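# Move wooden block from bench to cart floor

## Task

Lift the wooden block from the bench and lay it flat on the floor of the cart, at the handle end next to the profiles. The drop flap must stay open, and anything already in its goal state must remain so. Finish with both grippers empty and clear of the cart, the robot upright and untilted, and no part of the robot touching anything.

## Robot and tools

Robot: a Rainbow Robotics RB-Y1. It has a two-wheel drive base with two rear casters, a folding torso (leg with ankle, knee and hip), a head camera, and two 7-joint arms, each ending in a parallel gripper. Each wrist carries a camera case that sticks out sideways and can strike objects. The base is 0.58 m wide and reaches 0.10 m ahead of the drive axle and 0.57 m behind it. A turn on the spot sweeps a circle of radius 0.58 m. The base cannot move sideways.

Frames: the base frame has its origin on the floor midway between the drive wheels, x forward, y left, z up, in metres. left_hand and right_hand print the point between the finger pads, 0.03 m behind the fingertips. The fingers point along that frame's -z and close along its x. The odometry frame is the base frame at scene start. base_odometry is computed from wheel turns, so slip appears as motion. Heading is in rad, positive to the left.

move: one action per call. Options include "cameras" (names from head_camera, left_wrist_camera, right_wrist_camera, all; [] means none) and "blocking" (true by default, which waits until everything is at rest; false returns within about 0.5 s). Allowed combinations: base and/or joints, optionally with min_time_s or contact_limits; or target, optionally with min_time_s; or contact_limits alone. A call with no action just reports state and images.
- base: one velocity command {"x_m_s", "turn_rad_s", "for_s"}. This is a relative motion from where the robot is now, not a place to go. x_m_s is forward speed, 0.005 to 0.4 m/s in either sign, or 0. turn_rad_s is left-positive, 0.02 to 1.509 rad/s in either sign, or 0. for_s is 0.1 to 5 s. Acceleration is 0.4 m/s² (0.5 rad/s² when turning), so travel is roughly speed × for_s. If |x| + 0.27|turn| exceeds 0.4, both are scaled down. The base does not stop at obstacles.
- joints: absolute targets, keyed by joint name, in rad (grippers in m, as the opening between pads). Ranges: torso_squat_rad 0 to 1.2; torso_shift_rad -0.3 to 0.6; torso_pitch_rad -0.2 to 1.4 (positive bows forward); torso_yaw_rad -1.5 to 1.5 (left positive; raise both arms outward 0.2 rad or more first). Combined torso limits: squat+shift <= 1.52; squat-shift+pitch <= 1.57; shift+0.5pitch-0.4squat <= 0.7; shift+0.3pitch-0.5squat <= 0.39. Arms, left/right: shoulder_pitch ±2.356 (negative swings forward and up); left shoulder_roll 0 to 3.141, right -3.141 to 0 (outward lift); shoulder_yaw ±2.094; elbow -2.617 to 0.01 (negative bends); forearm_roll ±3.141; wrist_pitch -1.57 to 1.919; hand_roll ±2.705; gripper_m 0 to 0.1. head_pan_rad ±0.523 (left positive); head_tilt_rad -0.35 to 1.57 (down positive).
- target: one hand's absolute pose in the base frame: side "left"/"right", x, y, z in m (-3 to 3), quat_wxyz written the way the hand lines print it. It is solved once into joint angles, so the hand follows an arc; break long moves into short steps. Outcomes: "reached" (within 10 mm and 2°), "short" (with the error), or "refused" (nothing moves).
- min_time_s: 0.1 to 8 s, the minimum duration of the arm, head and torso motions in that action.
- contact_limits: per-gripper current in mA, 200 to 672.5, which stays in effect. Lower values weaken the grip.

wait(seconds 0 to 10, cameras): does nothing new and returns state. stop(cameras): brakes every running motion. zoom_image(camera, region [x0,y0,x1,y1] px, at most 504×504): zooms into the latest image. read_manual: licence text. finished_scene(scene): ends the scene; make no further calls after it.

Result lines: "move" reads done or the worst status. base_status, joint_status and the hand statuses may show moving, done, off_target (resting away from target, possibly still pushing), stopped, not_followed (the arm check held it back), time_out, contact_stop (torso only), limit_stop_at_<name> (a built-in guard; limit_stop_at_own_body_* means near its own body), torque_fault, or limit_stop_at_motor_heat. A time_out or contact_stop halts the whole group it belongs to: torso, left arm, or right arm. An uncommanded stop, or a refusal, cancels the remaining move, wait and finished_scene calls in that reply. lidar_m holds 12 distances in 30° sectors, starting straight ahead and running counter-clockwise, measured at 0.23 m height; "-" means nothing was seen. motor_effort gives wheel load in %; a high reading at rest means the wheel is pushing on something. wheel_motors_off=1 means the wheels are cut for 2 s after stalling. Wrist force and torque readings are raw and uncalibrated. External joint torques estimate outside pushes. Motor temperatures: 65 °C raises a warning and 80 °C brakes the arm.

Gripping: command an opening at least 0.005 m narrower than the object. off_target or done both count as normal while holding. Each arm is rated for 3 kg.

Torque faults at the listed load limits (shoulders 65.8, elbow 33.8, wrist joints 23.5 N m) freeze the robot for 10 s.

Things to avoid: arms striking or pressing each other, including grippers and camera cases; about 0.5 rad of outward shoulder roll keeps them apart. Also avoid driving into furniture, which can spin the wheels, turn the base or tip it. Don't tip the robot by reaching far forward with a load or braking hard. Don't drop or release objects while they are moving. Don't hit fixed or heavy items. Don't violate torso posture limits. Don't overheat the motors. A loose object may occasionally be nudged by something.

Each tool is called after "Emit:" as name([rows], argument=value, ...), one row to a line, values as JSON.

## Session

Emit:
move()

Scene clock: 0.00 s.
Joint torques (N m): no reading
External joint torques (N m): no reading
Motor temperatures (°C): left_arm=[31 28 32 36 35 33 38] | right_arm=[34 31 32 30 36 36 34]
Wrist force (N): no reading
Wrist torque (N m): no reading
Wrist force, peak (N): no reading
base_odometry: x=+0.000 y=+0.000 heading=+0.000
lidar_m: 0.65 0.68 1.56 4.82 1.63 1.14 1.08 1.13 1.47 3.50 0.97 0.70
base_status: not commanded
joint_positions: torso_squat_rad=+0.350 torso_shift_rad=+0.000 torso_pitch_rad=+0.000 torso_yaw_rad=+0.000 left_shoulder_pitch_rad=+0.049 left_shoulder_roll_rad=+0.015 left_shoulder_yaw_rad=+0.041 left_elbow_rad=-0.149 left_forearm_roll_rad=+0.010 left_wrist_pitch_rad=-0.019 left_hand_roll_rad=+0.045 left_gripper_m=+0.099 right_shoulder_pitch_rad=-0.033 right_shoulder_roll_rad=-0.038 right_shoulder_yaw_rad=+0.024 right_elbow_rad=-0.125 right_forearm_roll_rad=-0.047 right_wrist_pitch_rad=+0.032 right_hand_roll_rad=-0.022 right_gripper_m=+0.099 head_pan_rad=+0.000 head_tilt_rad=+0.400
joint_status: not commanded
wheel_motors_off: 0
motor_effort: left_wheel=+0 right_wheel=+0
chest: x=-0.2280 y=+0.0001 z=+1.2475 quat_wxyz=(+1.000, +0.000, +0.000, +0.000) (m; base frame)
left_hand: x=-0.1861 y=+0.2354 z=+0.5638 quat_wxyz=(+0.997, +0.009, -0.062, +0.055) (m; base frame)
right_hand: x=-0.1506 y=-0.2464 z=+0.5666 quat_wxyz=(+0.998, -0.015, -0.063, -0.016) (m; base frame)
pictures: head_camera, left_wrist_camera, right_wrist_camera

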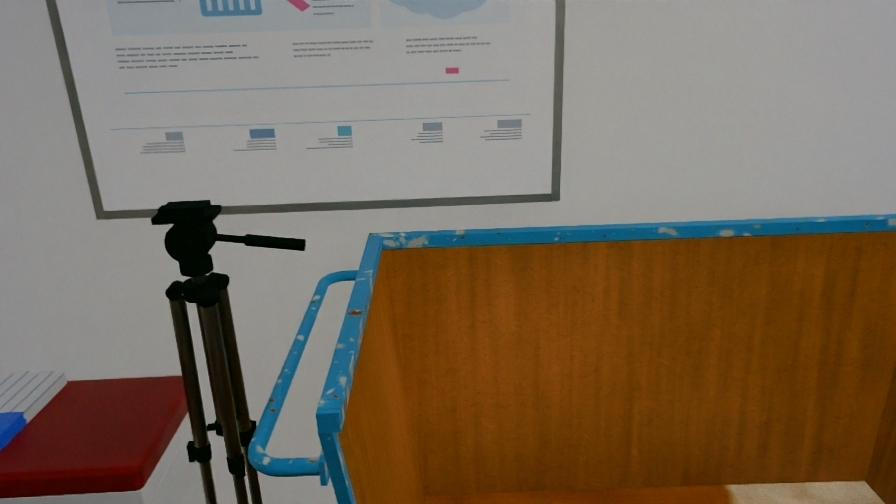

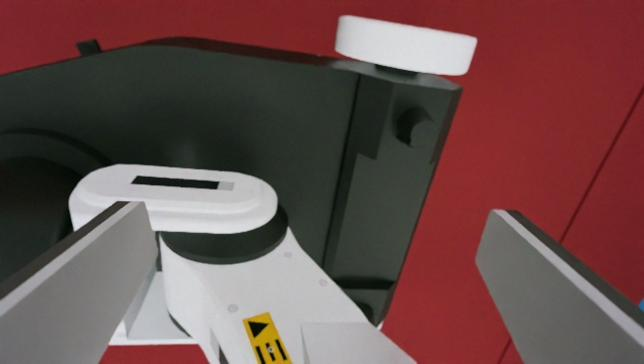

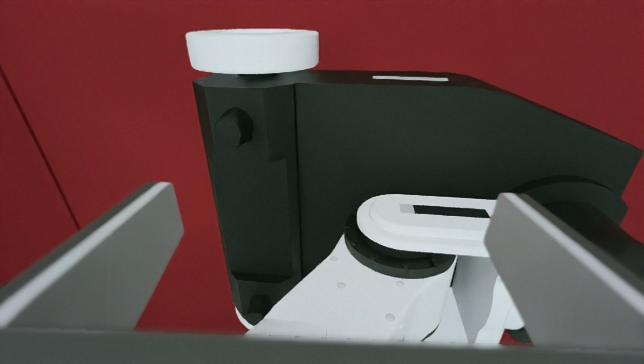

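Emit:
move(joints={"head_tilt_rad":0.85}, cameras=["head_camera"])

Emit:
move(joints={"head_pan_rad":-0.523,"head_tilt_rad":0.7}, cameras=["head_camera"])

Emit:
move(joints={"head_pan_rad":0.523,"head_tilt_rad":0.6}, cameras=["head_camera"])

Scene clock: 3.03 s.
Joint torques (N m): left_arm=[-0.95 -0.02 0.59 0.01 -0.09 -0.6 0.02] | right_arm=[-2.14 -1.06 -0.4 0.21 -0.19 -0.15 0.04]
External joint torques (N m): left_arm=[-0.32 -0.68 0.55 0 -0.09 -0.25 0.03] | right_arm=[0.12 0.43 -0.35 0.51 -0.23 0.14 0.04]
Motor temperatures (°C): left_arm=[31 28 32 36 35 33 38] | right_arm=[34 31 32 30 36 36 34]
Wrist force (N): left_arm=[0.2 1.2 -7.2] | right_arm=[-1.6 0.9 -5.1]
Wrist torque (N m): left_arm=[-0.32 0.17 0.07] | right_arm=[-0.08 -0.01 -0.09]
Wrist force, peak (N): left_arm=[-0.2 1.9 -8.4] | right_arm=[-2.1 1.2 -5.5]
move: done
base_odometry: x=+0.000 y=+0.000 heading=+0.000
lidar_m: 0.66 0.68 1.56 4.83 1.62 1.13 1.08 1.12 1.47 3.51 0.98 0.69
base_status: not commanded
joint_positions: torso_squat_rad=+0.350 torso_shift_rad=+0.000 torso_pitch_rad=+0.000 torso_yaw_rad=+0.000 left_shoulder_pitch_rad=+0.049 left_shoulder_roll_rad=+0.015 left_shoulder_yaw_rad=+0.041 left_elbow_rad=-0.149 left_forearm_roll_rad=+0.010 left_wrist_pitch_rad=-0.019 left_hand_roll_rad=+0.045 left_gripper_m=+0.099 right_shoulder_pitch_rad=-0.033 right_shoulder_roll_rad=-0.038 right_shoulder_yaw_rad=+0.024 right_elbow_rad=-0.125 right_forearm_roll_rad=-0.047 right_wrist_pitch_rad=+0.032 right_hand_roll_rad=-0.022 right_gripper_m=+0.099 head_pan_rad=+0.000 head_tilt_rad=+0.850
joint_status: all done
wheel_motors_off: 0
motor_effort: left_wheel=+1(1) right_wheel=-1(2)
chest: x=-0.2280 y=+0.0001 z=+1.2475 quat_wxyz=(+1.000, +0.000, +0.000, +0.000) (m; base frame)
left_hand: x=-0.1861 y=+0.2354 z=+0.5638 quat_wxyz=(+0.997, +0.009, -0.062, +0.055) (m; base frame)
right_hand: x=-0.1506 y=-0.2464 z=+0.5666 quat_wxyz=(+0.998, -0.015, -0.063, -0.016) (m; base frame)
pictures: head_camera
camera_calibration:
head_camera: T_world_to_cam=[[-0.00598885, -0.999504, -0.0309109, 0.0427237], [-0.712307, 0.0259593, -0.701388, 0.920231], [0.701843, 0.0178175, -0.712109, 1.12053], [0, 0, 0, 1]] pos_world=[-0.130693, -0.00115112, 1.4447]

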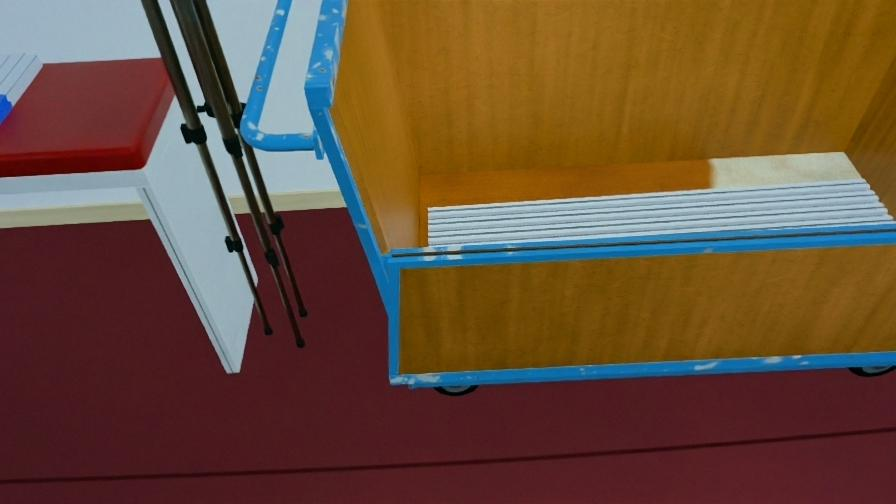

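Scene clock: 4.03 s.
Joint torques (N m): left_arm=[-1.03 -0.24 0.63 0 -0.08 -0.6 0.04] | right_arm=[-2 -0.89 -0.96 0.04 -0.01 -0.34 -0.01]
External joint torques (N m): left_arm=[-0.4 -0.9 0.58 -0.01 -0.09 -0.24 0.05] | right_arm=[0.25 0.61 -0.91 0.35 -0.05 -0.04 -0.02]
Motor temperatures (°C): left_arm=[31 28 32 36 35 33 38] | right_arm=[34 31 32 30 36 36 34]
Wrist force (N): left_arm=[0.3 1.8 -8.5] | right_arm=[-1.6 1.0 -5.2]
Wrist torque (N m): left_arm=[-0.35 0.18 0.10] | right_arm=[-0.09 -0.05 -0.09]
Wrist force, peak (N): left_arm=[0.3 1.8 -8.5] | right_arm=[-1.6 1.5 -5.6]
move: done
base_odometry: x=+0.000 y=+0.000 heading=+0.000
lidar_m: 0.64 0.68 1.56 4.84 1.63 1.13 1.07 1.11 1.47 3.50 0.98 0.69
base_status: not commanded
joint_positions: torso_squat_rad=+0.350 torso_shift_rad=+0.000 torso_pitch_rad=+0.000 torso_yaw_rad=+0.000 left_shoulder_pitch_rad=+0.049 left_shoulder_roll_rad=+0.015 left_shoulder_yaw_rad=+0.041 left_elbow_rad=-0.149 left_forearm_roll_rad=+0.010 left_wrist_pitch_rad=-0.019 left_hand_roll_rad=+0.045 left_gripper_m=+0.099 right_shoulder_pitch_rad=-0.033 right_shoulder_roll_rad=-0.038 right_shoulder_yaw_rad=+0.024 right_elbow_rad=-0.125 right_forearm_roll_rad=-0.047 right_wrist_pitch_rad=+0.032 right_hand_roll_rad=-0.022 right_gripper_m=+0.099 head_pan_rad=-0.523 head_tilt_rad=+0.700
joint_status: all done
wheel_motors_off: 0
motor_effort: left_wheel=+1(1) right_wheel=+0(2)
chest: x=-0.2280 y=+0.0001 z=+1.2475 quat_wxyz=(+1.000, +0.000, +0.000, +0.000) (m; base frame)
left_hand: x=-0.1861 y=+0.2354 z=+0.5638 quat_wxyz=(+0.997, +0.009, -0.062, +0.055) (m; base frame)
right_hand: x=-0.1506 y=-0.2464 z=+0.5666 quat_wxyz=(+0.998, -0.015, -0.063, -0.016) (m; base frame)
pictures: head_camera
camera_calibration:
head_camera: T_world_to_cam=[[-0.500355, -0.865247, -0.0315007, -0.0583096], [-0.506372, 0.321949, -0.799961, 1.10522], [0.702305, -0.384314, -0.599225, 0.957275], [0, 0, 0, 1]] pos_world=[-0.141821, -0.0383835, 1.45592]

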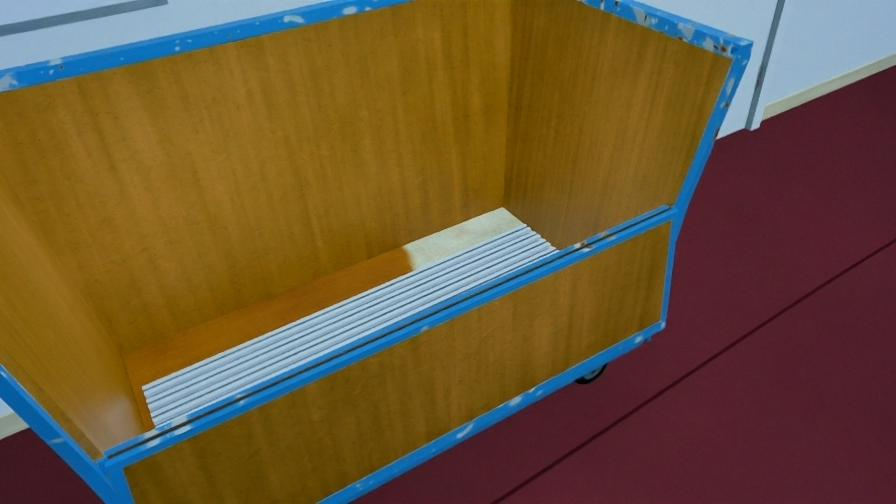

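Scene clock: 5.40 s.
Joint torques (N m): left_arm=[-0.77 -0.29 0.65 0.16 -0.06 -0.6 -0.08] | right_arm=[-1.96 -1.03 -0.76 0.11 -0.06 -0.25 0.02]
External joint torques (N m): left_arm=[-0.14 -0.95 0.61 0.14 -0.06 -0.24 -0.07] | right_arm=[0.3 0.46 -0.71 0.42 -0.1 0.04 0.02]
Motor temperatures (°C): left_arm=[31 28 32 36 35 33 38] | right_arm=[34 31 32 30 36 36 34]
Wrist force (N): left_arm=[-0.1 1.1 -7.4] | right_arm=[-1.9 0.9 -5.0]
Wrist torque (N m): left_arm=[-0.27 0.12 0.14] | right_arm=[-0.06 -0.06 -0.09]
Wrist force, peak (N): left_arm=[0.0 1.0 -8.2] | right_arm=[-2.0 1.0 -5.6]
move: done
base_odometry: x=+0.000 y=+0.000 heading=+0.000
lidar_m: 0.65 0.67 1.55 4.82 1.62 1.14 1.07 1.11 1.48 3.51 0.98 0.69
base_status: not commanded
joint_positions: torso_squat_rad=+0.350 torso_shift_rad=+0.000 torso_pitch_rad=+0.000 torso_yaw_rad=+0.000 left_shoulder_pitch_rad=+0.049 left_shoulder_roll_rad=+0.015 left_shoulder_yaw_rad=+0.041 left_elbow_rad=-0.149 left_forearm_roll_rad=+0.010 left_wrist_pitch_rad=-0.019 left_hand_roll_rad=+0.045 left_gripper_m=+0.099 right_shoulder_pitch_rad=-0.033 right_shoulder_roll_rad=-0.038 right_shoulder_yaw_rad=+0.024 right_elbow_rad=-0.125 right_forearm_roll_rad=-0.047 right_wrist_pitch_rad=+0.032 right_hand_roll_rad=-0.022 right_gripper_m=+0.099 head_pan_rad=+0.523 head_tilt_rad=+0.600
joint_status: all done
wheel_motors_off: 0
motor_effort: left_wheel=+1(1) right_wheel=-1(2)
chest: x=-0.2280 y=+0.0001 z=+1.2475 quat_wxyz=(+1.000, +0.000, +0.000, +0.000) (m; base frame)
left_hand: x=-0.1861 y=+0.2354 z=+0.5638 quat_wxyz=(+0.997, +0.009, -0.062, +0.055) (m; base frame)
right_hand: x=-0.1506 y=-0.2464 z=+0.5666 quat_wxyz=(+0.998, -0.015, -0.063, -0.016) (m; base frame)
pictures: head_camera
camera_calibration:
head_camera: T_world_to_cam=[[0.500703, -0.865045, -0.0315034, 0.147932], [-0.460663, -0.235474, -0.85577, 1.19549], [0.732861, 0.442999, -0.516397, 0.843579], [0, 0, 0, 1]] pos_world=[-0.141579, 0.0357694, 1.46335]

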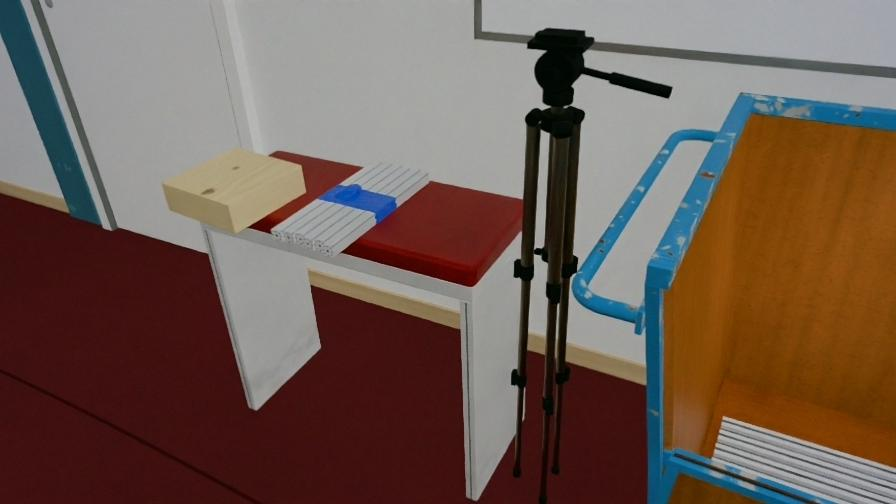

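Emit:
move(base={"turn_rad_s":0.8,"for_s":1.96}, joints={"head_pan_rad":0,"head_tilt_rad":0.6}, cameras=["head_camera"])

Emit:
move(base={"x_m_s":0.35,"for_s":3.74}, cameras=["head_camera"])

Emit:
move(base={"turn_rad_s":-0.8,"for_s":1.96}, cameras=["head_camera"])

Scene clock: 18.27 s.
Joint torques (N m): left_arm=[-0.98 -0.17 0.89 0.03 -0.09 -0.68 -0.01] | right_arm=[-2.02 -1.01 -0.5 0.15 -0.19 -0.19 -0.01]
External joint torques (N m): left_arm=[-0.35 -0.84 0.85 0.01 -0.1 -0.33 -0.01] | right_arm=[0.23 0.48 -0.45 0.46 -0.23 0.1 -0.02]
Motor temperatures (°C): left_arm=[31 28 32 36 35 33 38] | right_arm=[34 31 32 30 36 36 34]
Wrist force (N): left_arm=[-0.4 1.8 -8.1] | right_arm=[-1.7 1.1 -4.4]
Wrist torque (N m): left_arm=[-0.34 0.05 0.05] | right_arm=[-0.07 -0.05 -0.06]
Wrist force, peak (N): left_arm=[-0.4 1.5 -8.4] | right_arm=[-2.4 1.5 -5.3]
move: done
base_odometry: x=+0.000 y=+0.000 heading=+1.573
lidar_m: 5.04 1.60 1.12 1.07 1.09 1.46 3.65 0.98 0.71 0.67 1.03 1.56
base_status: done (sent for 1.97 of 1.97 s)
joint_positions: torso_squat_rad=+0.350 torso_shift_rad=+0.000 torso_pitch_rad=+0.000 torso_yaw_rad=+0.000 left_shoulder_pitch_rad=+0.049 left_shoulder_roll_rad=+0.015 left_shoulder_yaw_rad=+0.041 left_elbow_rad=-0.149 left_forearm_roll_rad=+0.010 left_wrist_pitch_rad=-0.019 left_hand_roll_rad=+0.045 left_gripper_m=+0.099 right_shoulder_pitch_rad=-0.033 right_shoulder_roll_rad=-0.038 right_shoulder_yaw_rad=+0.024 right_elbow_rad=-0.125 right_forearm_roll_rad=-0.047 right_wrist_pitch_rad=+0.032 right_hand_roll_rad=-0.022 right_gripper_m=+0.099 head_pan_rad=+0.000 head_tilt_rad=+0.600
joint_status: all done
wheel_motors_off: 0
motor_effort: left_wheel=+6(39) right_wheel=+20(45)
chest: x=-0.2280 y=+0.0001 z=+1.2475 quat_wxyz=(+1.000, +0.000, +0.000, +0.000) (m; base frame)
left_hand: x=-0.1861 y=+0.2354 z=+0.5639 quat_wxyz=(+0.997, +0.009, -0.062, +0.055) (m; base frame)
right_hand: x=-0.1506 y=-0.2464 z=+0.5666 quat_wxyz=(+0.998, -0.015, -0.063, -0.016) (m; base frame)
pictures: head_camera
camera_calibration:
head_camera: T_world_to_cam=[[0.0019306, -0.999502, -0.0314889, 0.045084], [-0.516619, 0.0259644, -0.855822, 1.184], [0.856213, 0.01792, -0.516311, 0.868925], [0, 0, 0, 1]] pos_world=[-0.132398, -0.00125137, 1.46335]

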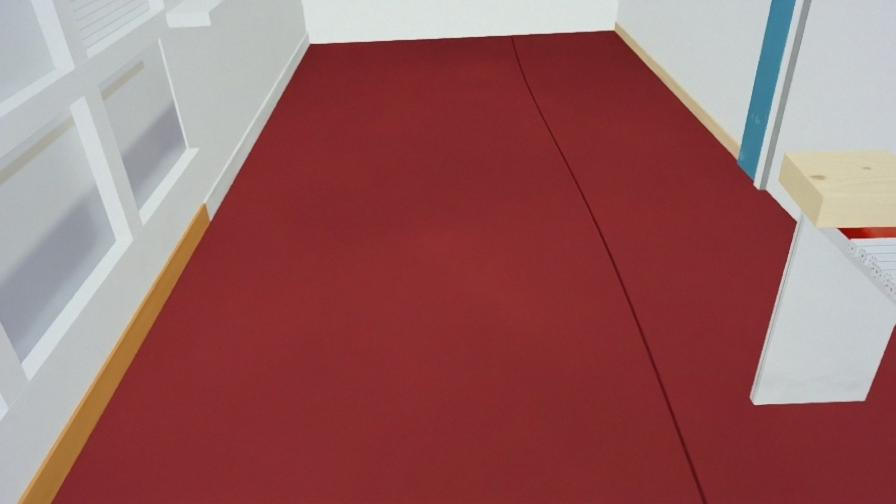

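Scene clock: 23.27 s.
Joint torques (N m): left_arm=[-0.6 -0.39 0.57 0.16 0 -0.68 -0.09] | right_arm=[-2.11 -0.83 -0.6 0.28 -0.1 -0.28 0]
External joint torques (N m): left_arm=[0.03 -1.06 0.52 0.15 0 -0.33 -0.09] | right_arm=[0.14 0.66 -0.55 0.59 -0.13 0.01 -0.01]
Motor temperatures (°C): left_arm=[31 28 32 36 35 33 38] | right_arm=[34 31 32 30 36 36 34]
Wrist force (N): left_arm=[0.0 1.3 -7.6] | right_arm=[-1.2 0.9 -4.5]
Wrist torque (N m): left_arm=[-0.29 0.16 0.11] | right_arm=[-0.10 0.01 -0.07]
Wrist force, peak (N): left_arm=[0.2 1.4 -8.4] | right_arm=[-1.8 1.3 -5.5]
move: done
base_odometry: x=-0.004 y=+1.307 heading=+1.574
lidar_m: 4.32 1.68 1.19 1.12 1.17 1.55 3.83 1.33 1.10 0.83 1.45 1.94
base_status: done (sent for 3.73 of 3.73 s)
joint_positions: torso_squat_rad=+0.350 torso_shift_rad=+0.000 torso_pitch_rad=+0.000 torso_yaw_rad=+0.000 left_shoulder_pitch_rad=+0.049 left_shoulder_roll_rad=+0.015 left_shoulder_yaw_rad=+0.041 left_elbow_rad=-0.149 left_forearm_roll_rad=+0.010 left_wrist_pitch_rad=-0.019 left_hand_roll_rad=+0.045 left_gripper_m=+0.099 right_shoulder_pitch_rad=-0.033 right_shoulder_roll_rad=-0.038 right_shoulder_yaw_rad=+0.024 right_elbow_rad=-0.125 right_forearm_roll_rad=-0.047 right_wrist_pitch_rad=+0.032 right_hand_roll_rad=-0.022 right_gripper_m=+0.099 head_pan_rad=+0.000 head_tilt_rad=+0.600
joint_status: not commanded
wheel_motors_off: 0
motor_effort: left_wheel=+19(48) right_wheel=-17(48)
chest: x=-0.2280 y=+0.0001 z=+1.2475 quat_wxyz=(+1.000, +0.000, +0.000, +0.000) (m; base frame)
left_hand: x=-0.1861 y=+0.2354 z=+0.5639 quat_wxyz=(+0.997, +0.009, -0.062, +0.055) (m; base frame)
right_hand: x=-0.1505 y=-0.2464 z=+0.5666 quat_wxyz=(+0.998, -0.015, -0.062, -0.016) (m; base frame)
pictures: head_camera
camera_calibration:
head_camera: T_world_to_cam=[[0.00184208, -0.999504, -0.0314375, 0.0449971], [-0.516734, 0.0259637, -0.855752, 1.18393], [0.856144, 0.0178212, -0.51643, 0.869005], [0, 0, 0, 1]] pos_world=[-0.132298, -0.00125112, 1.46335]

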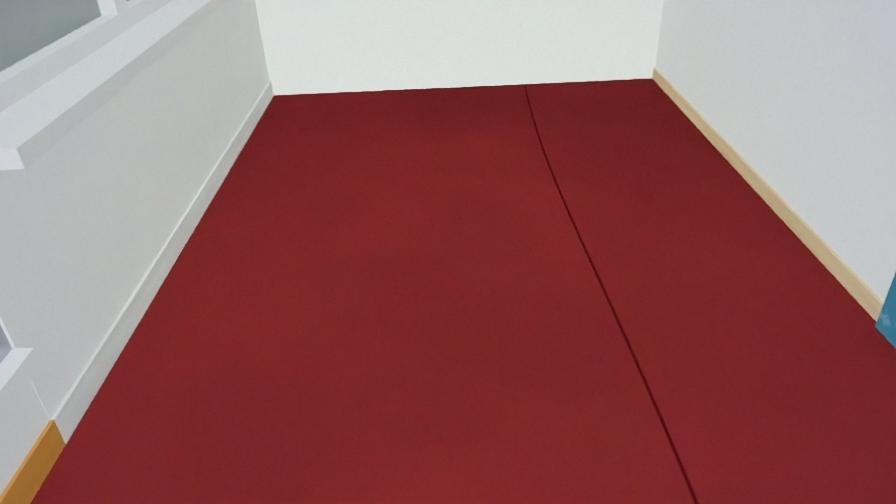

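Scene clock: 27.17 s.
Joint torques (N m): left_arm=[-0.7 -0.34 0.79 0.09 -0.11 -0.59 0] | right_arm=[-2.1 -0.93 -0.5 0.14 -0.12 -0.3 -0.12]
External joint torques (N m): left_arm=[-0.07 -1 0.75 0.08 -0.12 -0.23 0] | right_arm=[0.16 0.56 -0.45 0.45 -0.15 -0.01 -0.13]
Motor temperatures (°C): left_arm=[31 28 32 36 35 33 38] | right_arm=[34 31 32 30 36 36 34]
Wrist force (N): left_arm=[-0.2 0.8 -7.7] | right_arm=[-1.7 0.7 -5.1]
Wrist torque (N m): left_arm=[-0.27 0.08 0.06] | right_arm=[-0.05 -0.06 -0.11]
Wrist force, peak (N): left_arm=[-0.7 1.1 -8.5] | right_arm=[-1.7 0.6 -5.6]
move: done
base_odometry: x=-0.004 y=+1.306 heading=+0.002
lidar_m: 0.82 1.44 1.92 4.32 1.70 1.20 1.12 1.17 1.56 3.68 1.31 1.10
base_status: done (sent for 1.97 of 1.97 s)
joint_positions: torso_squat_rad=+0.350 torso_shift_rad=+0.000 torso_pitch_rad=+0.000 torso_yaw_rad=+0.000 left_shoulder_pitch_rad=+0.049 left_shoulder_roll_rad=+0.015 left_shoulder_yaw_rad=+0.041 left_elbow_rad=-0.149 left_forearm_roll_rad=+0.010 left_wrist_pitch_rad=-0.019 left_hand_roll_rad=+0.045 left_gripper_m=+0.099 right_shoulder_pitch_rad=-0.033 right_shoulder_roll_rad=-0.038 right_shoulder_yaw_rad=+0.024 right_elbow_rad=-0.125 right_forearm_roll_rad=-0.047 right_wrist_pitch_rad=+0.032 right_hand_roll_rad=-0.022 right_gripper_m=+0.099 head_pan_rad=+0.000 head_tilt_rad=+0.600
joint_status: not commanded
wheel_motors_off: 0
motor_effort: left_wheel=+23(46) right_wheel=+2(50)
chest: x=-0.2280 y=+0.0001 z=+1.2475 quat_wxyz=(+1.000, +0.000, +0.000, +0.000) (m; base frame)
left_hand: x=-0.1861 y=+0.2354 z=+0.5639 quat_wxyz=(+0.997, +0.009, -0.062, +0.055) (m; base frame)
right_hand: x=-0.1505 y=-0.2464 z=+0.5666 quat_wxyz=(+0.998, -0.015, -0.063, -0.016) (m; base frame)
pictures: head_camera
camera_calibration:
head_camera: T_world_to_cam=[[0.00192793, -0.999502, -0.0314856, 0.0450788], [-0.516691, 0.0259615, -0.855778, 1.18392], [0.85617, 0.0179182, -0.516384, 0.869026], [0, 0, 0, 1]] pos_world=[-0.132398, -0.00125137, 1.46335]

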